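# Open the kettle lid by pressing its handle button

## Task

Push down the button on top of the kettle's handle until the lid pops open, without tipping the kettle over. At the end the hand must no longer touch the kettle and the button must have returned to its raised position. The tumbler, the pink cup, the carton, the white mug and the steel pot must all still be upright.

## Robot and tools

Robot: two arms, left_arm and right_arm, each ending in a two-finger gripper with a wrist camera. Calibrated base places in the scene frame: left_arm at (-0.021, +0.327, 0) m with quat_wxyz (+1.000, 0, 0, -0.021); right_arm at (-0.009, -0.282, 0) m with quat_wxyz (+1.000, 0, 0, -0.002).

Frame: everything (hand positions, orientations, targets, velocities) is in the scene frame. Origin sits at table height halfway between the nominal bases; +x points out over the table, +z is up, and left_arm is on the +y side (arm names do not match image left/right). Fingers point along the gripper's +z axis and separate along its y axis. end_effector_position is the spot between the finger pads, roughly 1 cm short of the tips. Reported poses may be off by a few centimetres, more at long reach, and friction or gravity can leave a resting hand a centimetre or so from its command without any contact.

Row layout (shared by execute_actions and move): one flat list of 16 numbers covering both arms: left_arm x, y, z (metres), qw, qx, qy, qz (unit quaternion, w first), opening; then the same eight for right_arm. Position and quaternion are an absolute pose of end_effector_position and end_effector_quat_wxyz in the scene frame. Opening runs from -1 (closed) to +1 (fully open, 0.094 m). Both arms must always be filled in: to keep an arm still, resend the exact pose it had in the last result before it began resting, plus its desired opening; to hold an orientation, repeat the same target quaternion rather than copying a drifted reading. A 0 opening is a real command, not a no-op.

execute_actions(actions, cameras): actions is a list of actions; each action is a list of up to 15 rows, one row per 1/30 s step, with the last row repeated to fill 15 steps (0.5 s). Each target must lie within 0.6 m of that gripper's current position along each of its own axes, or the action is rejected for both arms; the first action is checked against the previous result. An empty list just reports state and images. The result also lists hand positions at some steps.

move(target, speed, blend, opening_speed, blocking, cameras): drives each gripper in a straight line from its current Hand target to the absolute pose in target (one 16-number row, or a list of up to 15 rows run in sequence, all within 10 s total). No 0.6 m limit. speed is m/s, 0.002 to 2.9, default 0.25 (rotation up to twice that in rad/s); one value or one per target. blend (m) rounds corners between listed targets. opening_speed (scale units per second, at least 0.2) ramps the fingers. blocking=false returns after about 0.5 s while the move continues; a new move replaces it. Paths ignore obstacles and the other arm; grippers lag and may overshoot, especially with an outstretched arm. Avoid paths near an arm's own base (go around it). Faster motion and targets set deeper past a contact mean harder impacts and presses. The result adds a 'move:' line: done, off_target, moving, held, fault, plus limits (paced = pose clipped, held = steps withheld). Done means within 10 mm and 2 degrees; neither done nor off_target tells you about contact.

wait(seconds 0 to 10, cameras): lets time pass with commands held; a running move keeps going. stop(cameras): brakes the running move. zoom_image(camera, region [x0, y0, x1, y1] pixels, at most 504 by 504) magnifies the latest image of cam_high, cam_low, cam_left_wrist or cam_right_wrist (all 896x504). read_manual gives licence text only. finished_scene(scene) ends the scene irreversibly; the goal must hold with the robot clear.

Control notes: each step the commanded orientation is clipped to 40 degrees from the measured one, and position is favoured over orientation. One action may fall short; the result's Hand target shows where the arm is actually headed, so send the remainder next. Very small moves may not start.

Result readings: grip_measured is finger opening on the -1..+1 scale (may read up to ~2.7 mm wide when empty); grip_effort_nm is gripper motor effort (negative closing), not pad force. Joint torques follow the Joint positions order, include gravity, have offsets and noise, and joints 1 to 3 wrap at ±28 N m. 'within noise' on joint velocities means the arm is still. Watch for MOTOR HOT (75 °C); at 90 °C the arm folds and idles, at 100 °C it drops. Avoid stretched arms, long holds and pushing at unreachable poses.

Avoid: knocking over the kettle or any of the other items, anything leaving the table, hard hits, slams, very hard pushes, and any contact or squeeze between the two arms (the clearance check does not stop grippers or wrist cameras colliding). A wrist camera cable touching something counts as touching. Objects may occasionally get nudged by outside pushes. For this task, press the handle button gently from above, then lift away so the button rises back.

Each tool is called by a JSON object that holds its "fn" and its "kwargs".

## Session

{"fn": "execute_actions", "kwargs": {"actions": []}}

Scene clock: 0.00 s.
left_arm: end_effector_position=(+0.2437, +0.0357, +0.3237) grip_measured=+1.000 grip_effort_nm=n/a end_effector_quat_wxyz=(+0.606, +0.128, +0.705, -0.345) | right_arm: end_effector_position=(+0.3188, -0.1481, +0.2135) grip_measured=+1.000 grip_effort_nm=n/a end_effector_quat_wxyz=(+0.423, +0.038, +0.890, +0.164)
Joint positions: left_arm=[-0.908 1.085 0.759 0.299 -0.252 -0.345 0.094] | right_arm=[0.428 1.107 0.887 -0.411 0.078 0.47 0.094]
Joint velocities: within noise
Joint torques (N m): no reading
Motor temperatures (°C): left_arm=[26 33 28 28 27 26 25] | right_arm=[25 31 29 29 29 26 25]
Heat: left arm: 33 °C; right arm: 31 °C.
Hand target: left_arm +0.2432, +0.0366, +0.3240; +0.605, +0.129, +0.706, -0.344 | right_arm +0.3204, -0.1480, +0.2235; +0.435, +0.038, +0.884, +0.168
Tool commands: left_gripper/opening=+1.0 right_gripper/opening=+1.0

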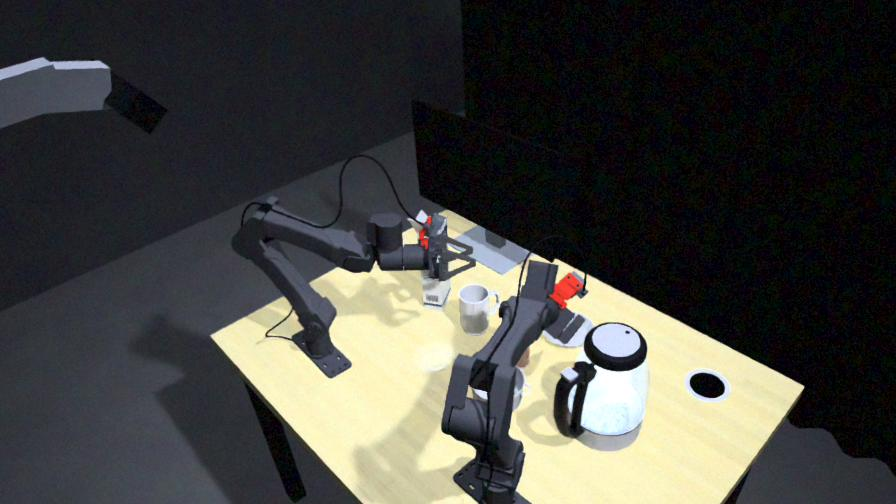

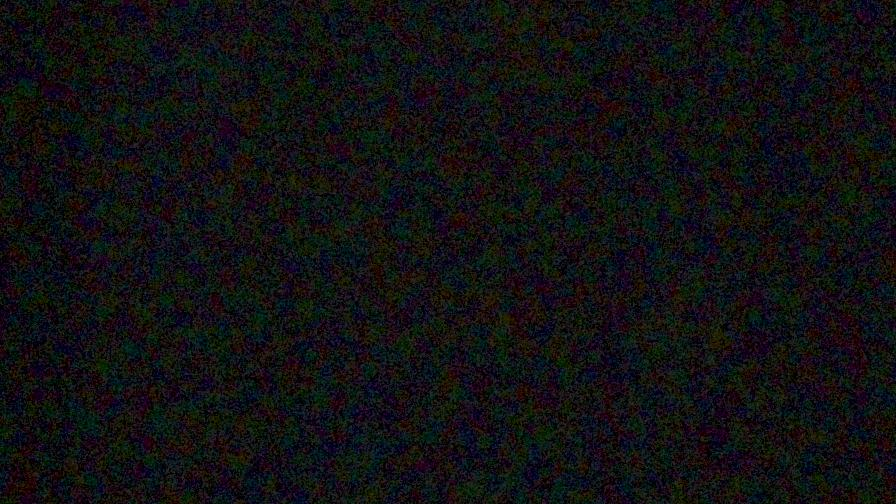

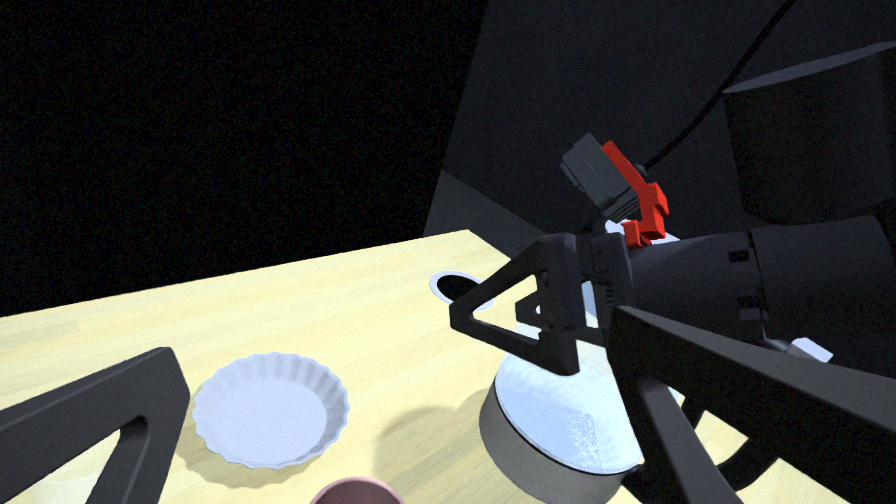

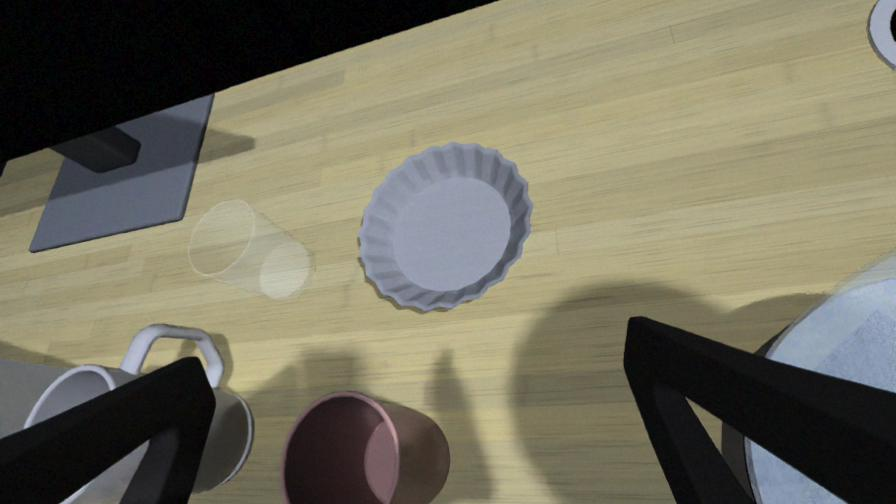

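{"fn": "move", "kwargs": {"target": [[0.2437,0.0357,0.3237,0.606,0.128,0.705,-0.345,1,0.29,-0.14,0.33,0.44,0.02,0.893,0.08,1],[0.2437,0.0357,0.3237,0.606,0.128,0.705,-0.345,1,0.17,-0.21,0.38,0.47,0,0.8827,0,-1]], "speed": 0.35, "blend": 0.04, "cameras": ["cam_right_wrist","cam_high"]}}

Scene clock: 7.70 s.
left_arm: end_effector_position=(+0.2437, +0.0357, +0.3237) grip_measured=+1.000 grip_effort_nm=-0.007 end_effector_quat_wxyz=(+0.606, +0.128, +0.705, -0.345) | right_arm: end_effector_position=(+0.1700, -0.2060, +0.3773) grip_measured=-0.997 grip_effort_nm=-0.183 end_effector_quat_wxyz=(+0.469, -0.018, +0.883, +0.026)
Joint positions: left_arm=[-0.908 1.085 0.759 0.299 -0.252 -0.345 0.094] | right_arm=[1.103 0.971 1.621 -1.563 0.787 0.777 0]
Joint velocities: within noise
Joint torques (N m): left_arm=[0.06 -2.91 6.8 2.24 -0.03 0] | right_arm=[-0.01 0.51 5.37 1.25 0.56 0.16]
Motor temperatures (°C): left_arm=[26 34 29 30 27 26 25] | right_arm=[25 31 31 30 29 26 25]
Heat: left arm: 34 °C; right arm: 31 °C.
Hand target: left_arm +0.2437, +0.0357, +0.3237; +0.606, +0.128, +0.705, -0.345 | right_arm +0.1708, -0.2102, +0.3797; +0.475, -0.011, +0.880, +0.020
Off the commanded pose: left_arm 0.000 m, 0 deg | right_arm 0.005 m, 4 deg.
joint sent to its limit (right arm) — joint 4 (wrist pitch), lower limit. The joint targets are off in orientation, not in position.
move: off_target (right_arm); target 2's new opening was sent with right_arm's hand 0.005 m and 4 deg from that target
Images, in order (width x height): cam_high 896x504, cam_right_wrist 896x504.

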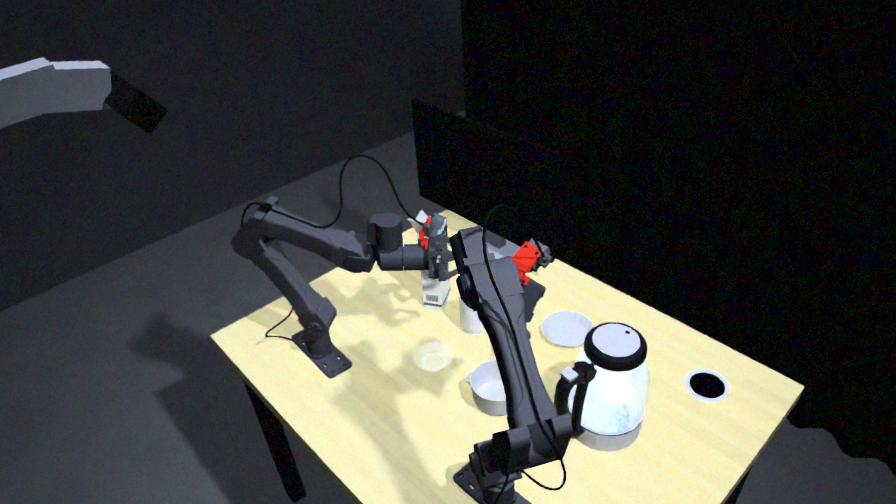

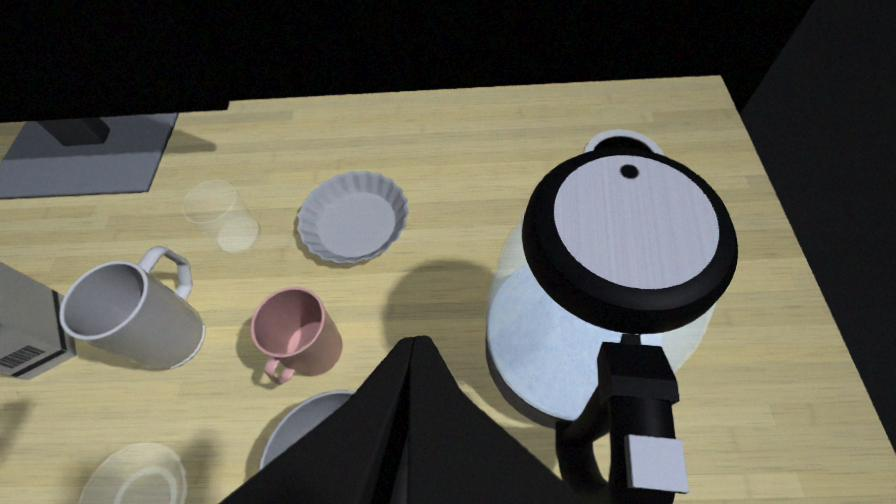

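{"fn": "move", "kwargs": {"target": [0.2437,0.0357,0.3237,0.606,0.128,0.705,-0.345,1,0.149,-0.302,0.275,0.38,0,0.925,0,-1], "speed": 0.2, "cameras": ["cam_right_wrist","cam_high"]}}

Scene clock: 20.53 s.
left_arm: end_effector_position=(+0.2437, +0.0357, +0.3237) grip_measured=+1.000 grip_effort_nm=-0.007 end_effector_quat_wxyz=(+0.606, +0.128, +0.705, -0.345) | right_arm: end_effector_position=(+0.1477, -0.3030, +0.2671) grip_measured=-0.997 grip_effort_nm=-0.178 end_effector_quat_wxyz=(+0.372, +0.007, +0.928, +0.000)
Joint positions: left_arm=[-0.908 1.085 0.759 0.299 -0.252 -0.345 0.094] | right_arm=[-0.546 0.652 1.161 -1.394 -0.364 -0.404 0]
Joint velocities: within noise
Joint torques (N m): left_arm=[-0.01 -2.73 6.95 2.28 -0.03 0] | right_arm=[-0.5 3.06 7.8 1.42 -0.35 -0.05]
Motor temperatures (°C): left_arm=[26 34 29 32 27 26 25] | right_arm=[25 31 31 31 29 26 25]
Heat: left arm: 34 °C; right arm: 31 °C.
Hand target: left_arm +0.2437, +0.0357, +0.3237; +0.606, +0.128, +0.705, -0.345 | right_arm +0.1490, -0.3020, +0.2748; +0.380, +0.000, +0.925, -0.001
Off the commanded pose: left_arm 0.000 m, 0 deg | right_arm 0.008 m, 1 deg.
move: done
Images, in order (width x height): cam_high 896x504, cam_right_wrist 896x504.

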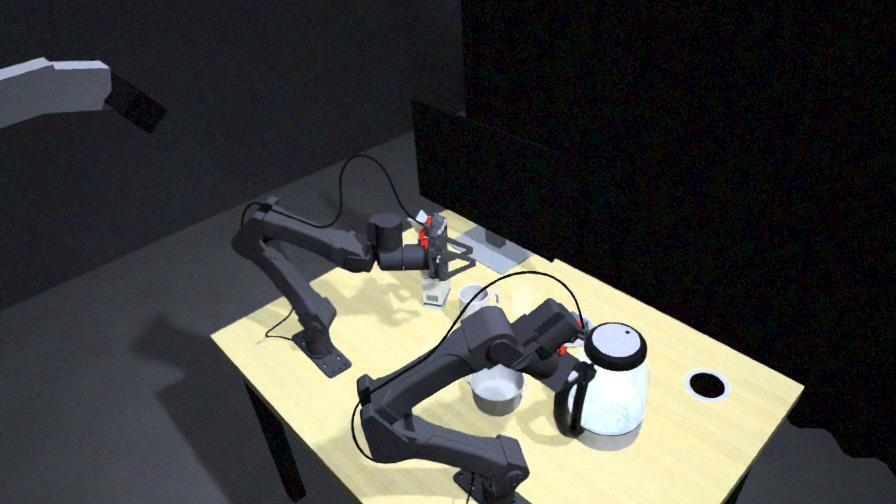

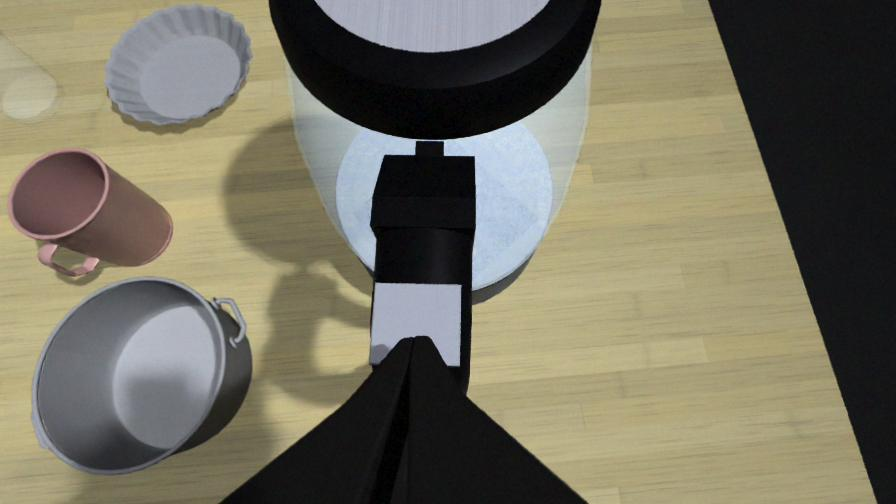

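{"fn": "move", "kwargs": {"target": [0.2437,0.0357,0.3237,0.606,0.128,0.705,-0.345,1,0.146,-0.302,0.220,0.38,0,0.925,0,-1], "speed": 0.07, "cameras": ["cam_right_wrist","cam_high"]}}

Scene clock: 25.00 s.
left_arm: end_effector_position=(+0.2437, +0.0357, +0.3237) grip_measured=+1.000 grip_effort_nm=-0.007 end_effector_quat_wxyz=(+0.606, +0.128, +0.705, -0.345) | right_arm: end_effector_position=(+0.1452, -0.3026, +0.2393) grip_measured=-0.997 grip_effort_nm=-0.183 end_effector_quat_wxyz=(+0.401, -0.001, +0.916, -0.017)
Joint positions: left_arm=[-0.908 1.085 0.759 0.299 -0.252 -0.345 0.094] | right_arm=[-0.598 0.508 0.98 -1.299 -0.402 -0.446 0]
Joint velocities: within noise
Joint torques (N m): left_arm=[-0.16 -2.77 6.9 2.29 0.01 0] | right_arm=[-0.4 3.67 2.17 1.53 -0.31 -0.06]
Motor temperatures (°C): left_arm=[26 34 30 33 27 26 25] | right_arm=[25 31 31 31 29 26 25]
Heat: left arm: 34 °C; right arm: 31 °C.
Hand target: left_arm +0.2437, +0.0357, +0.3237; +0.606, +0.128, +0.705, -0.345 | right_arm +0.1452, -0.3016, +0.2206; +0.380, +0.000, +0.925, +0.000
Off the commanded pose: left_arm 0.000 m, 0 deg | right_arm 0.019 m, 3 deg.
move: off_target (right_arm)
Images, in order (width x height): cam_high 896x504, cam_right_wrist 896x504.

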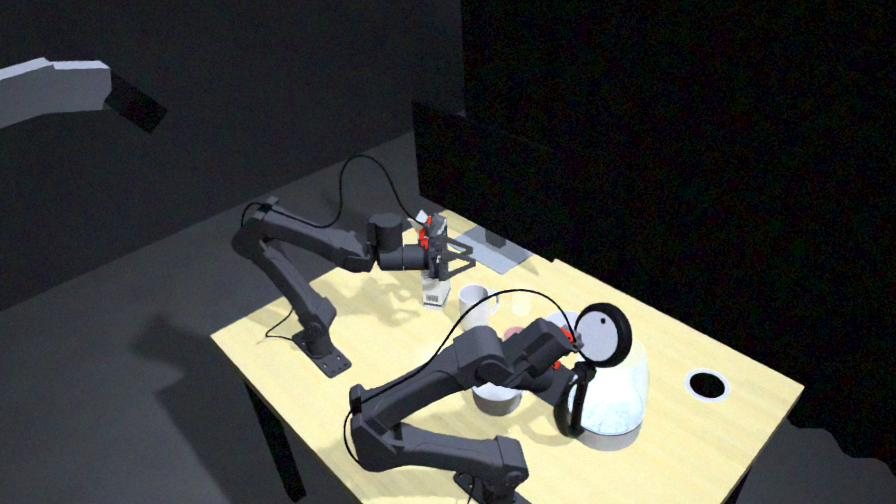

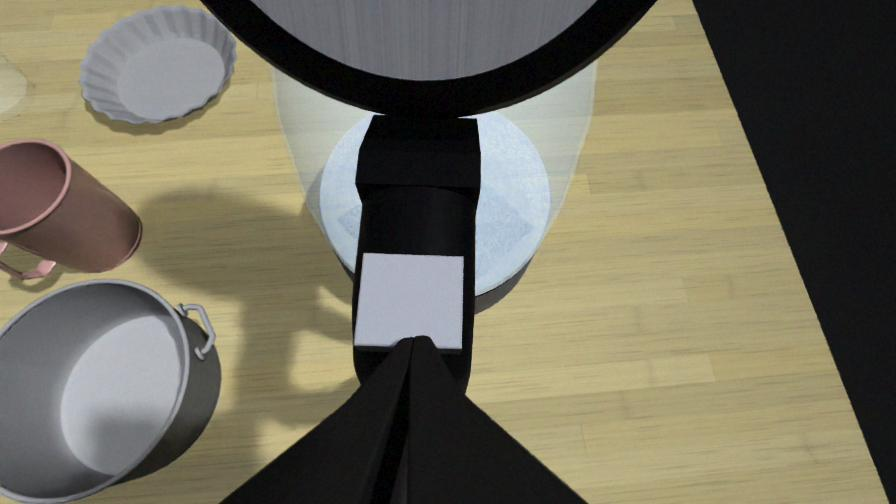

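Open. Raise off (straight up).

{"fn": "move", "kwargs": {"target": [0.2437,0.0357,0.3237,0.606,0.128,0.705,-0.345,1,0.137,-0.302,0.29,0.4,0,0.9165,0,-1], "speed": 0.2, "cameras": ["cam_right_wrist","cam_high"]}}

Scene clock: 31.70 s.
left_arm: end_effector_position=(+0.2437, +0.0357, +0.3237) grip_measured=+1.000 grip_effort_nm=-0.002 end_effector_quat_wxyz=(+0.606, +0.128, +0.705, -0.345) | right_arm: end_effector_position=(+0.1353, -0.3034, +0.2795) grip_measured=-0.997 grip_effort_nm=-0.183 end_effector_quat_wxyz=(+0.388, +0.009, +0.922, +0.002)
Joint positions: left_arm=[-0.908 1.085 0.759 0.299 -0.252 -0.345 0.094] | right_arm=[-0.905 0.671 1.229 -1.564 -0.597 -0.71 0]
Joint velocities: within noise
Joint torques (N m): left_arm=[-0.17 -2.66 6.79 2.28 0 0] | right_arm=[-0.5 3.55 8.16 1.21 -0.54 -0.05]
Motor temperatures (°C): left_arm=[26 34 30 34 27 26 25] | right_arm=[25 31 31 31 29 26 25]
Heat: left arm: 34 °C; right arm: 31 °C.
Hand target: left_arm +0.2437, +0.0357, +0.3237; +0.606, +0.128, +0.705, -0.345 | right_arm +0.1370, -0.3020, +0.2898; +0.399, +0.001, +0.917, -0.001
Off the commanded pose: left_arm 0.000 m, 0 deg | right_arm 0.011 m, 2 deg.
move: off_target (right_arm)
Images, in order (width x height): cam_high 896x504, cam_right_wrist 896x504.

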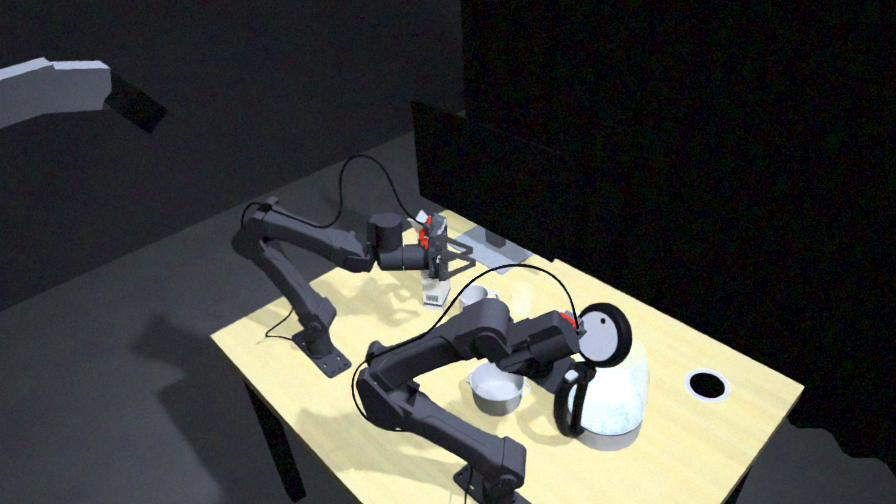

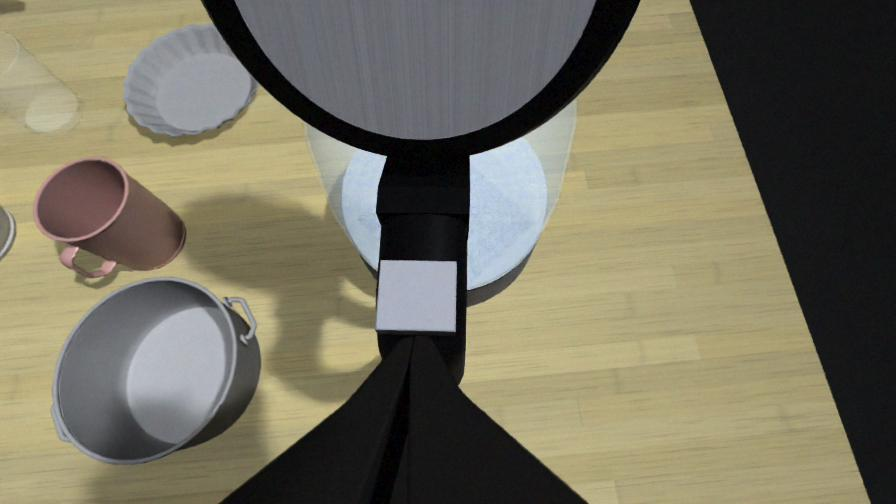

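{"fn": "finished_scene", "kwargs": {"scene": 2}}

The scene is finished: the task was done.


## Next scene

The same job, from a new start.

{"fn": "execute_actions", "kwargs": {"actions": []}}

Scene clock: 0.00 s.
left_arm: end_effector_position=(+0.3022, +0.2074, +0.2776) grip_measured=+1.000 grip_effort_nm=n/a end_effector_quat_wxyz=(+0.415, -0.023, +0.875, -0.248) | right_arm: end_effector_position=(+0.3192, -0.1100, +0.2899) grip_measured=+1.000 grip_effort_nm=n/a end_effector_quat_wxyz=(+0.592, -0.076, +0.800, +0.057)
Joint positions: left_arm=[-0.198 1.07 1.073 -0.581 0.231 -0.417 0.094] | right_arm=[0.714 1.079 0.895 -0.154 0.495 0.168 0.094]
Joint velocities: within noise
Joint torques (N m): no reading
Motor temperatures (°C): left_arm=[26 32 27 27 26 26 25] | right_arm=[25 30 28 28 28 26 25]
Heat: left arm: 32 °C; right arm: 30 °C.
Hand target: left_arm +0.2999, +0.2079, +0.2779; +0.413, -0.022, +0.876, -0.248 | right_arm +0.3189, -0.1110, +0.2997; +0.601, -0.071, +0.794, +0.062
Tool commands: left_gripper/opening=+1.0 right_gripper/opening=+1.0

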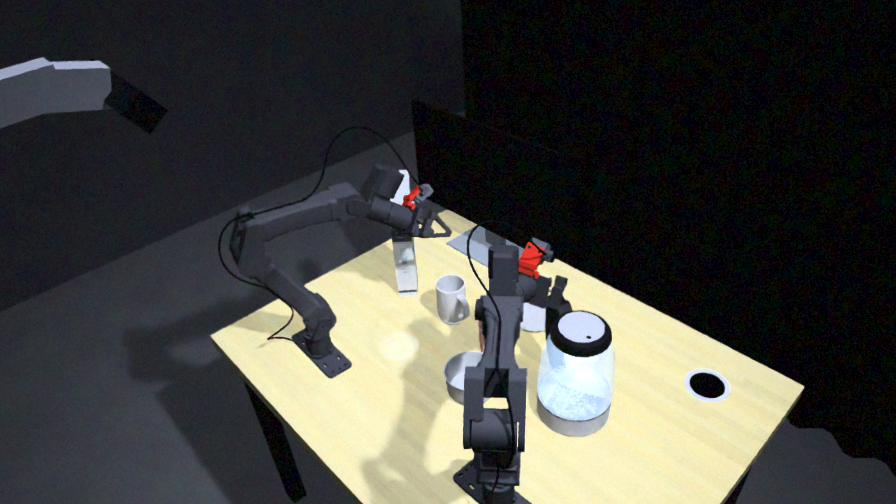

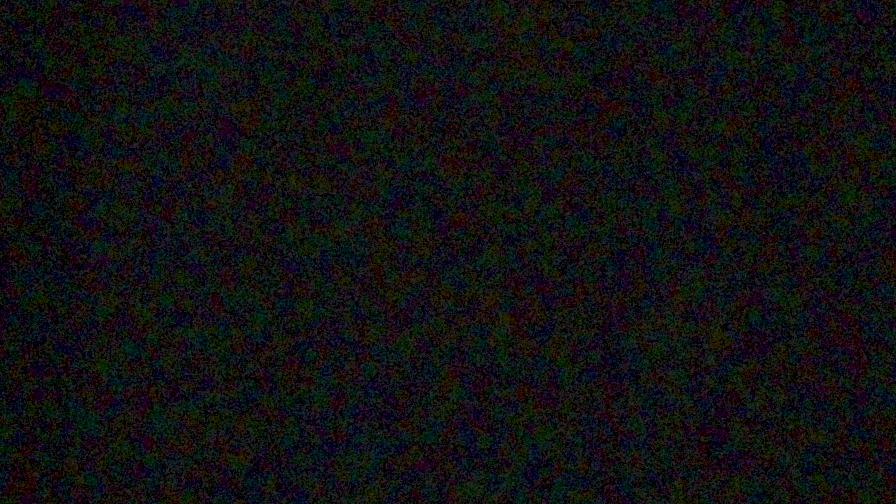

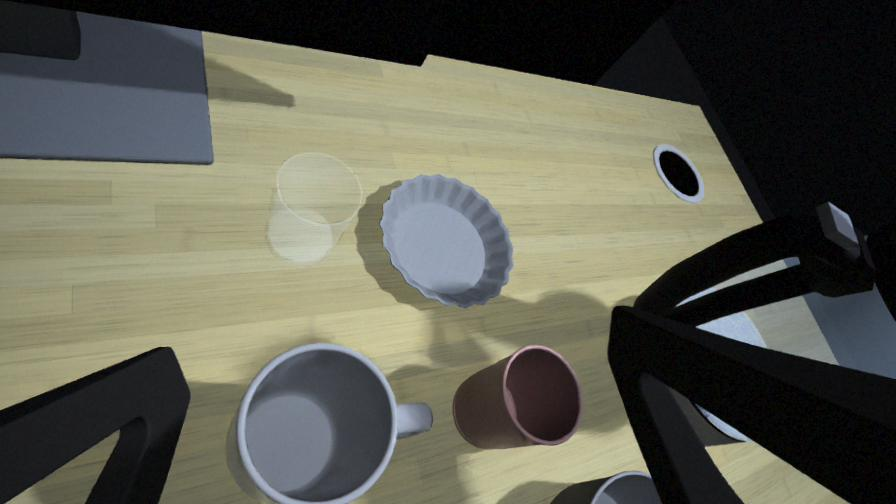

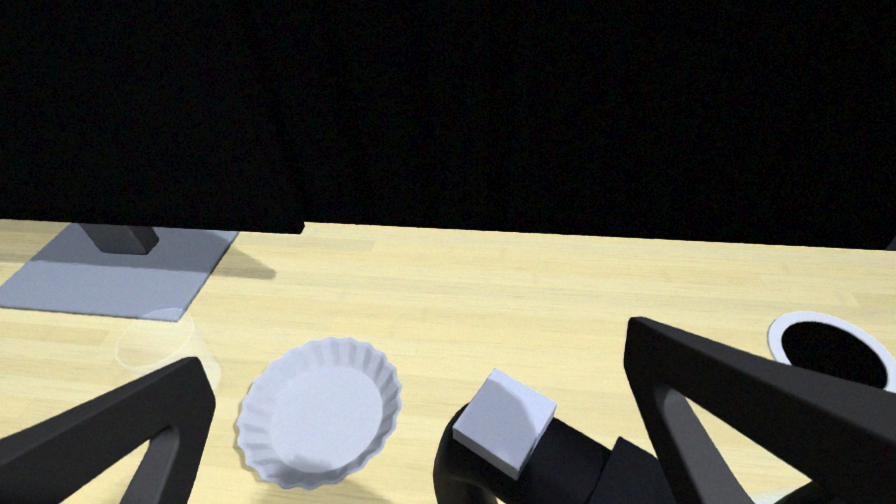

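{"fn": "move", "kwargs": {"target": [[0.3022,0.2074,0.2776,0.415,-0.023,0.875,-0.248,1,0.325,-0.115,0.32,0.47,0.1,0.87,0,-1],[0.3022,0.2074,0.2776,0.415,-0.023,0.875,-0.248,1,0.339,-0.123,0.278,0.332,0.227,0.912,-0.083,-1]], "speed": 0.3, "blend": 0.01, "cameras": ["cam_right_wrist","cam_high","cam_left_wrist"]}}

Scene clock: 16.30 s.
left_arm: end_effector_position=(+0.3022, +0.2074, +0.2776) grip_measured=+1.000 grip_effort_nm=-0.007 end_effector_quat_wxyz=(+0.415, -0.023, +0.875, -0.248) | right_arm: end_effector_position=(+0.3338, -0.1236, +0.2739) grip_measured=-0.997 grip_effort_nm=-0.188 end_effector_quat_wxyz=(+0.327, +0.218, +0.916, -0.083)
Joint positions: left_arm=[-0.198 1.07 1.073 -0.581 0.231 -0.417 0.094] | right_arm=[0.716 1.764 1.936 -1.449 0.633 1.085 0]
Joint velocities: within noise
Joint torques (N m): left_arm=[-0.05 -2.32 6.45 2.18 0.1 0.03] | right_arm=[-0.38 -8.01 9.44 0.7 0.45 0.18]
Motor temperatures (°C): left_arm=[26 32 28 31 27 26 25] | right_arm=[25 30 30 30 28 26 25]
Heat: left arm: 32 °C; right arm: 30 °C.
Hand target: left_arm +0.3022, +0.2074, +0.2775; +0.415, -0.023, +0.875, -0.248 | right_arm +0.3389, -0.1231, +0.2779; +0.332, +0.227, +0.912, -0.083
Off the commanded pose: left_arm 0.000 m, 0 deg | right_arm 0.007 m, 1 deg.
move: done
Images, in order (width x height): cam_high 896x504, cam_left_wrist 896x504, cam_right_wrist 896x504.

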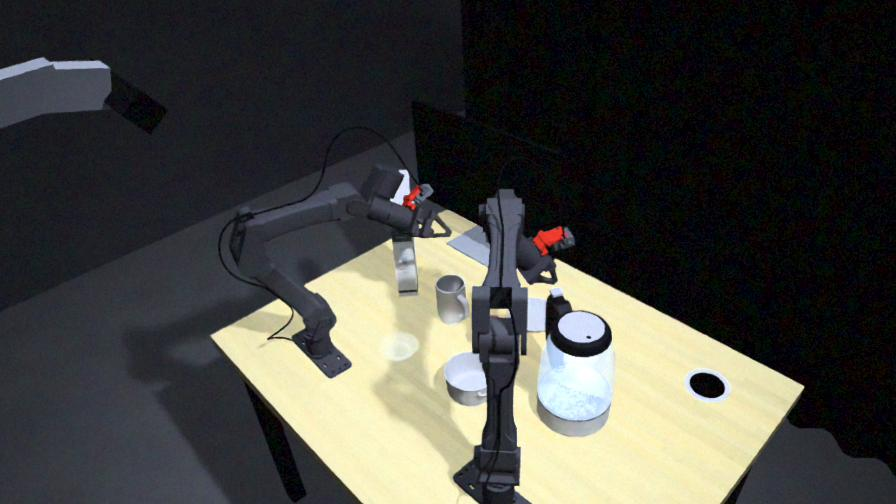

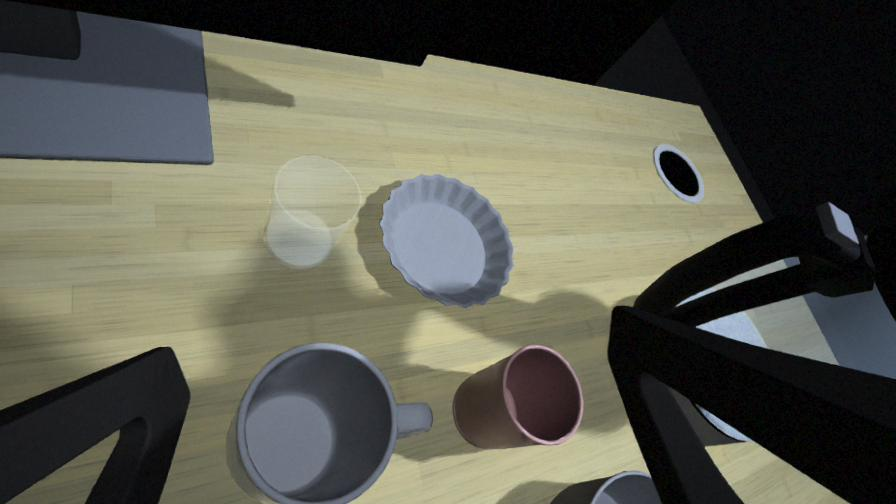

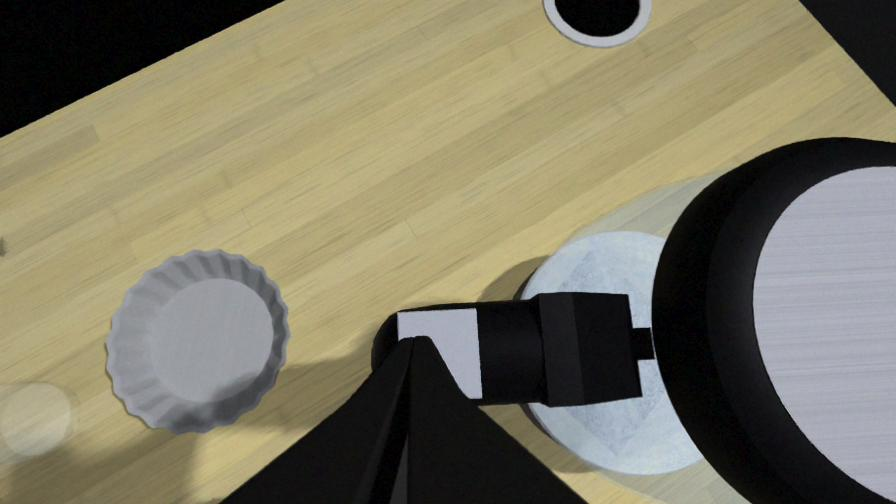

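{"fn": "move", "kwargs": {"target": [0.3022,0.2074,0.2776,0.415,-0.023,0.875,-0.248,1,0.337,-0.125,0.220,0.332,0.227,0.912,-0.083,-1], "speed": 0.07, "cameras": ["cam_right_wrist","cam_high"]}}

Scene clock: 21.90 s.
left_arm: end_effector_position=(+0.3022, +0.2074, +0.2776) grip_measured=+1.000 grip_effort_nm=-0.002 end_effector_quat_wxyz=(+0.415, -0.023, +0.875, -0.248) | right_arm: end_effector_position=(+0.3500, -0.1172, +0.2454) grip_measured=-0.997 grip_effort_nm=-0.188 end_effector_quat_wxyz=(+0.370, +0.237, +0.896, -0.055)
Joint positions: left_arm=[-0.198 1.07 1.073 -0.581 0.231 -0.417 0.094] | right_arm=[0.717 1.697 1.689 -1.164 0.675 1.089 0]
Joint velocities: within noise
Joint torques (N m): left_arm=[-0.17 -2.48 6.67 2.11 0.1 -0.04] | right_arm=[-0.5 -9.18 3.56 0.44 -0.04 0.14]
Motor temperatures (°C): left_arm=[26 32 28 32 27 26 25] | right_arm=[25 31 31 30 28 26 25]
Heat: left arm: 32 °C; right arm: 31 °C.
Hand target: left_arm +0.3022, +0.2074, +0.2775; +0.415, -0.023, +0.875, -0.248 | right_arm +0.3372, -0.1252, +0.2213; +0.332, +0.228, +0.912, -0.083
Off the commanded pose: left_arm 0.000 m, 0 deg | right_arm 0.030 m, 6 deg.
move: off_target (right_arm)
Images, in order (width x height): cam_high 896x504, cam_right_wrist 896x504.

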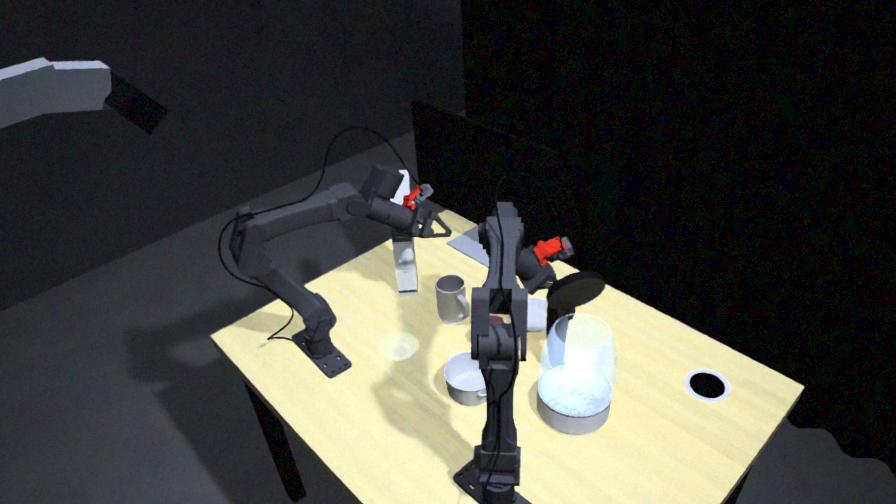

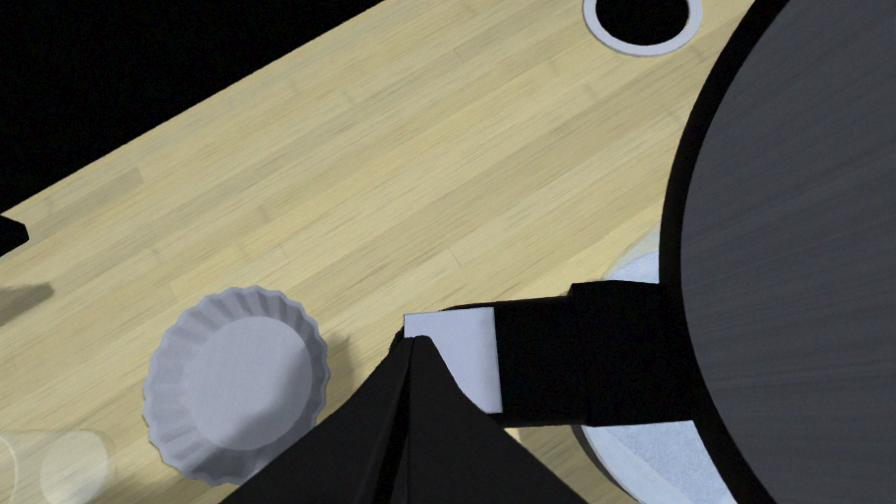

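Open. Retreat up/back away from the lid.

{"fn": "move", "kwargs": {"target": [0.3022,0.2074,0.2776,0.415,-0.023,0.875,-0.248,1,0.340,-0.09,0.295,0.36,0.23,0.902,-0.065,-1], "speed": 0.2, "cameras": ["cam_right_wrist","cam_high"]}}

Scene clock: 26.43 s.
left_arm: end_effector_position=(+0.3022, +0.2074, +0.2776) grip_measured=+1.000 grip_effort_nm=-0.007 end_effector_quat_wxyz=(+0.415, -0.023, +0.875, -0.248) | right_arm: end_effector_position=(+0.3354, -0.0910, +0.2899) grip_measured=-0.997 grip_effort_nm=-0.178 end_effector_quat_wxyz=(+0.351, +0.223, +0.907, -0.063)
Joint positions: left_arm=[-0.198 1.07 1.073 -0.581 0.231 -0.417 0.094] | right_arm=[0.793 1.848 2.091 -1.507 0.673 1.164 0]
Joint velocities: within noise
Joint torques (N m): left_arm=[-0.27 -2.66 6.53 2.12 0.09 -0.02] | right_arm=[0.08 -8.75 9.37 0.69 0.57 0.18]
Motor temperatures (°C): left_arm=[26 32 29 33 27 26 25] | right_arm=[25 31 30 29 28 26 25]
Heat: left arm: 33 °C; right arm: 31 °C.
Hand target: left_arm +0.3022, +0.2074, +0.2775; +0.415, -0.023, +0.875, -0.248 | right_arm +0.3399, -0.0900, +0.2948; +0.360, +0.230, +0.902, -0.064
Off the commanded pose: left_arm 0.000 m, 0 deg | right_arm 0.007 m, 1 deg.
move: done
Images, in order (width x height): cam_high 896x504, cam_right_wrist 896x504.

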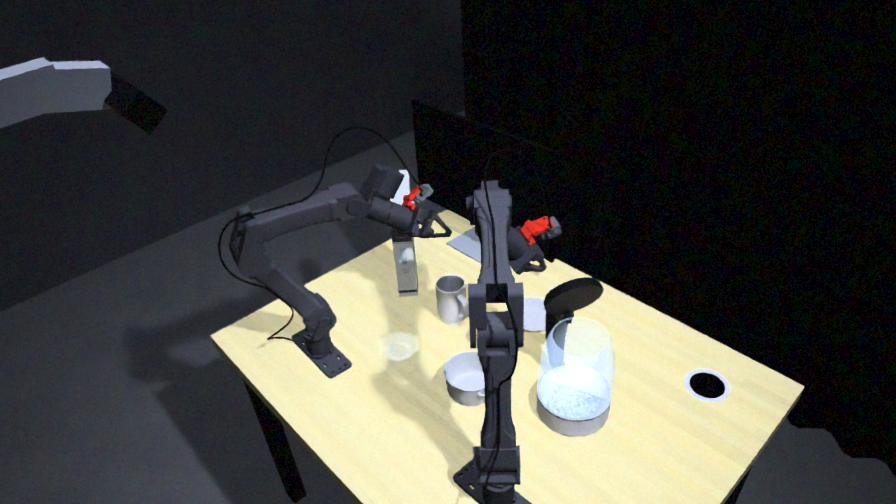

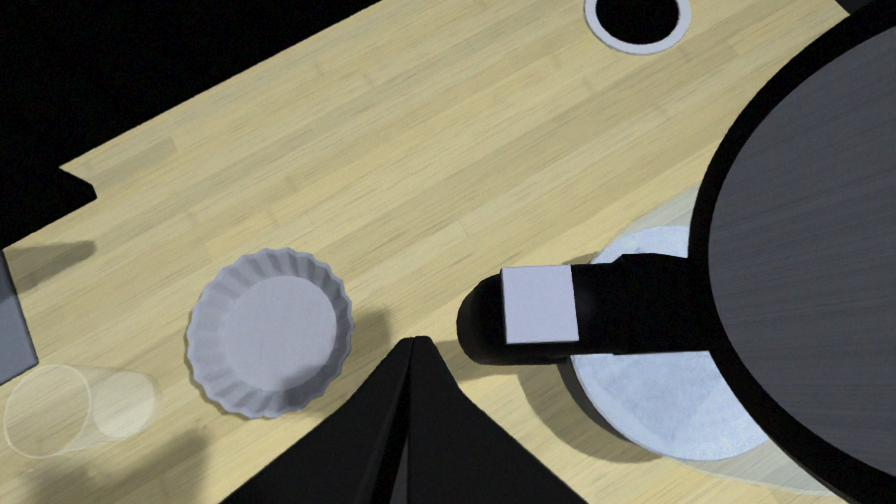

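{"fn": "finished_scene", "kwargs": {"scene": 3}}

The scene is finished: the task was done.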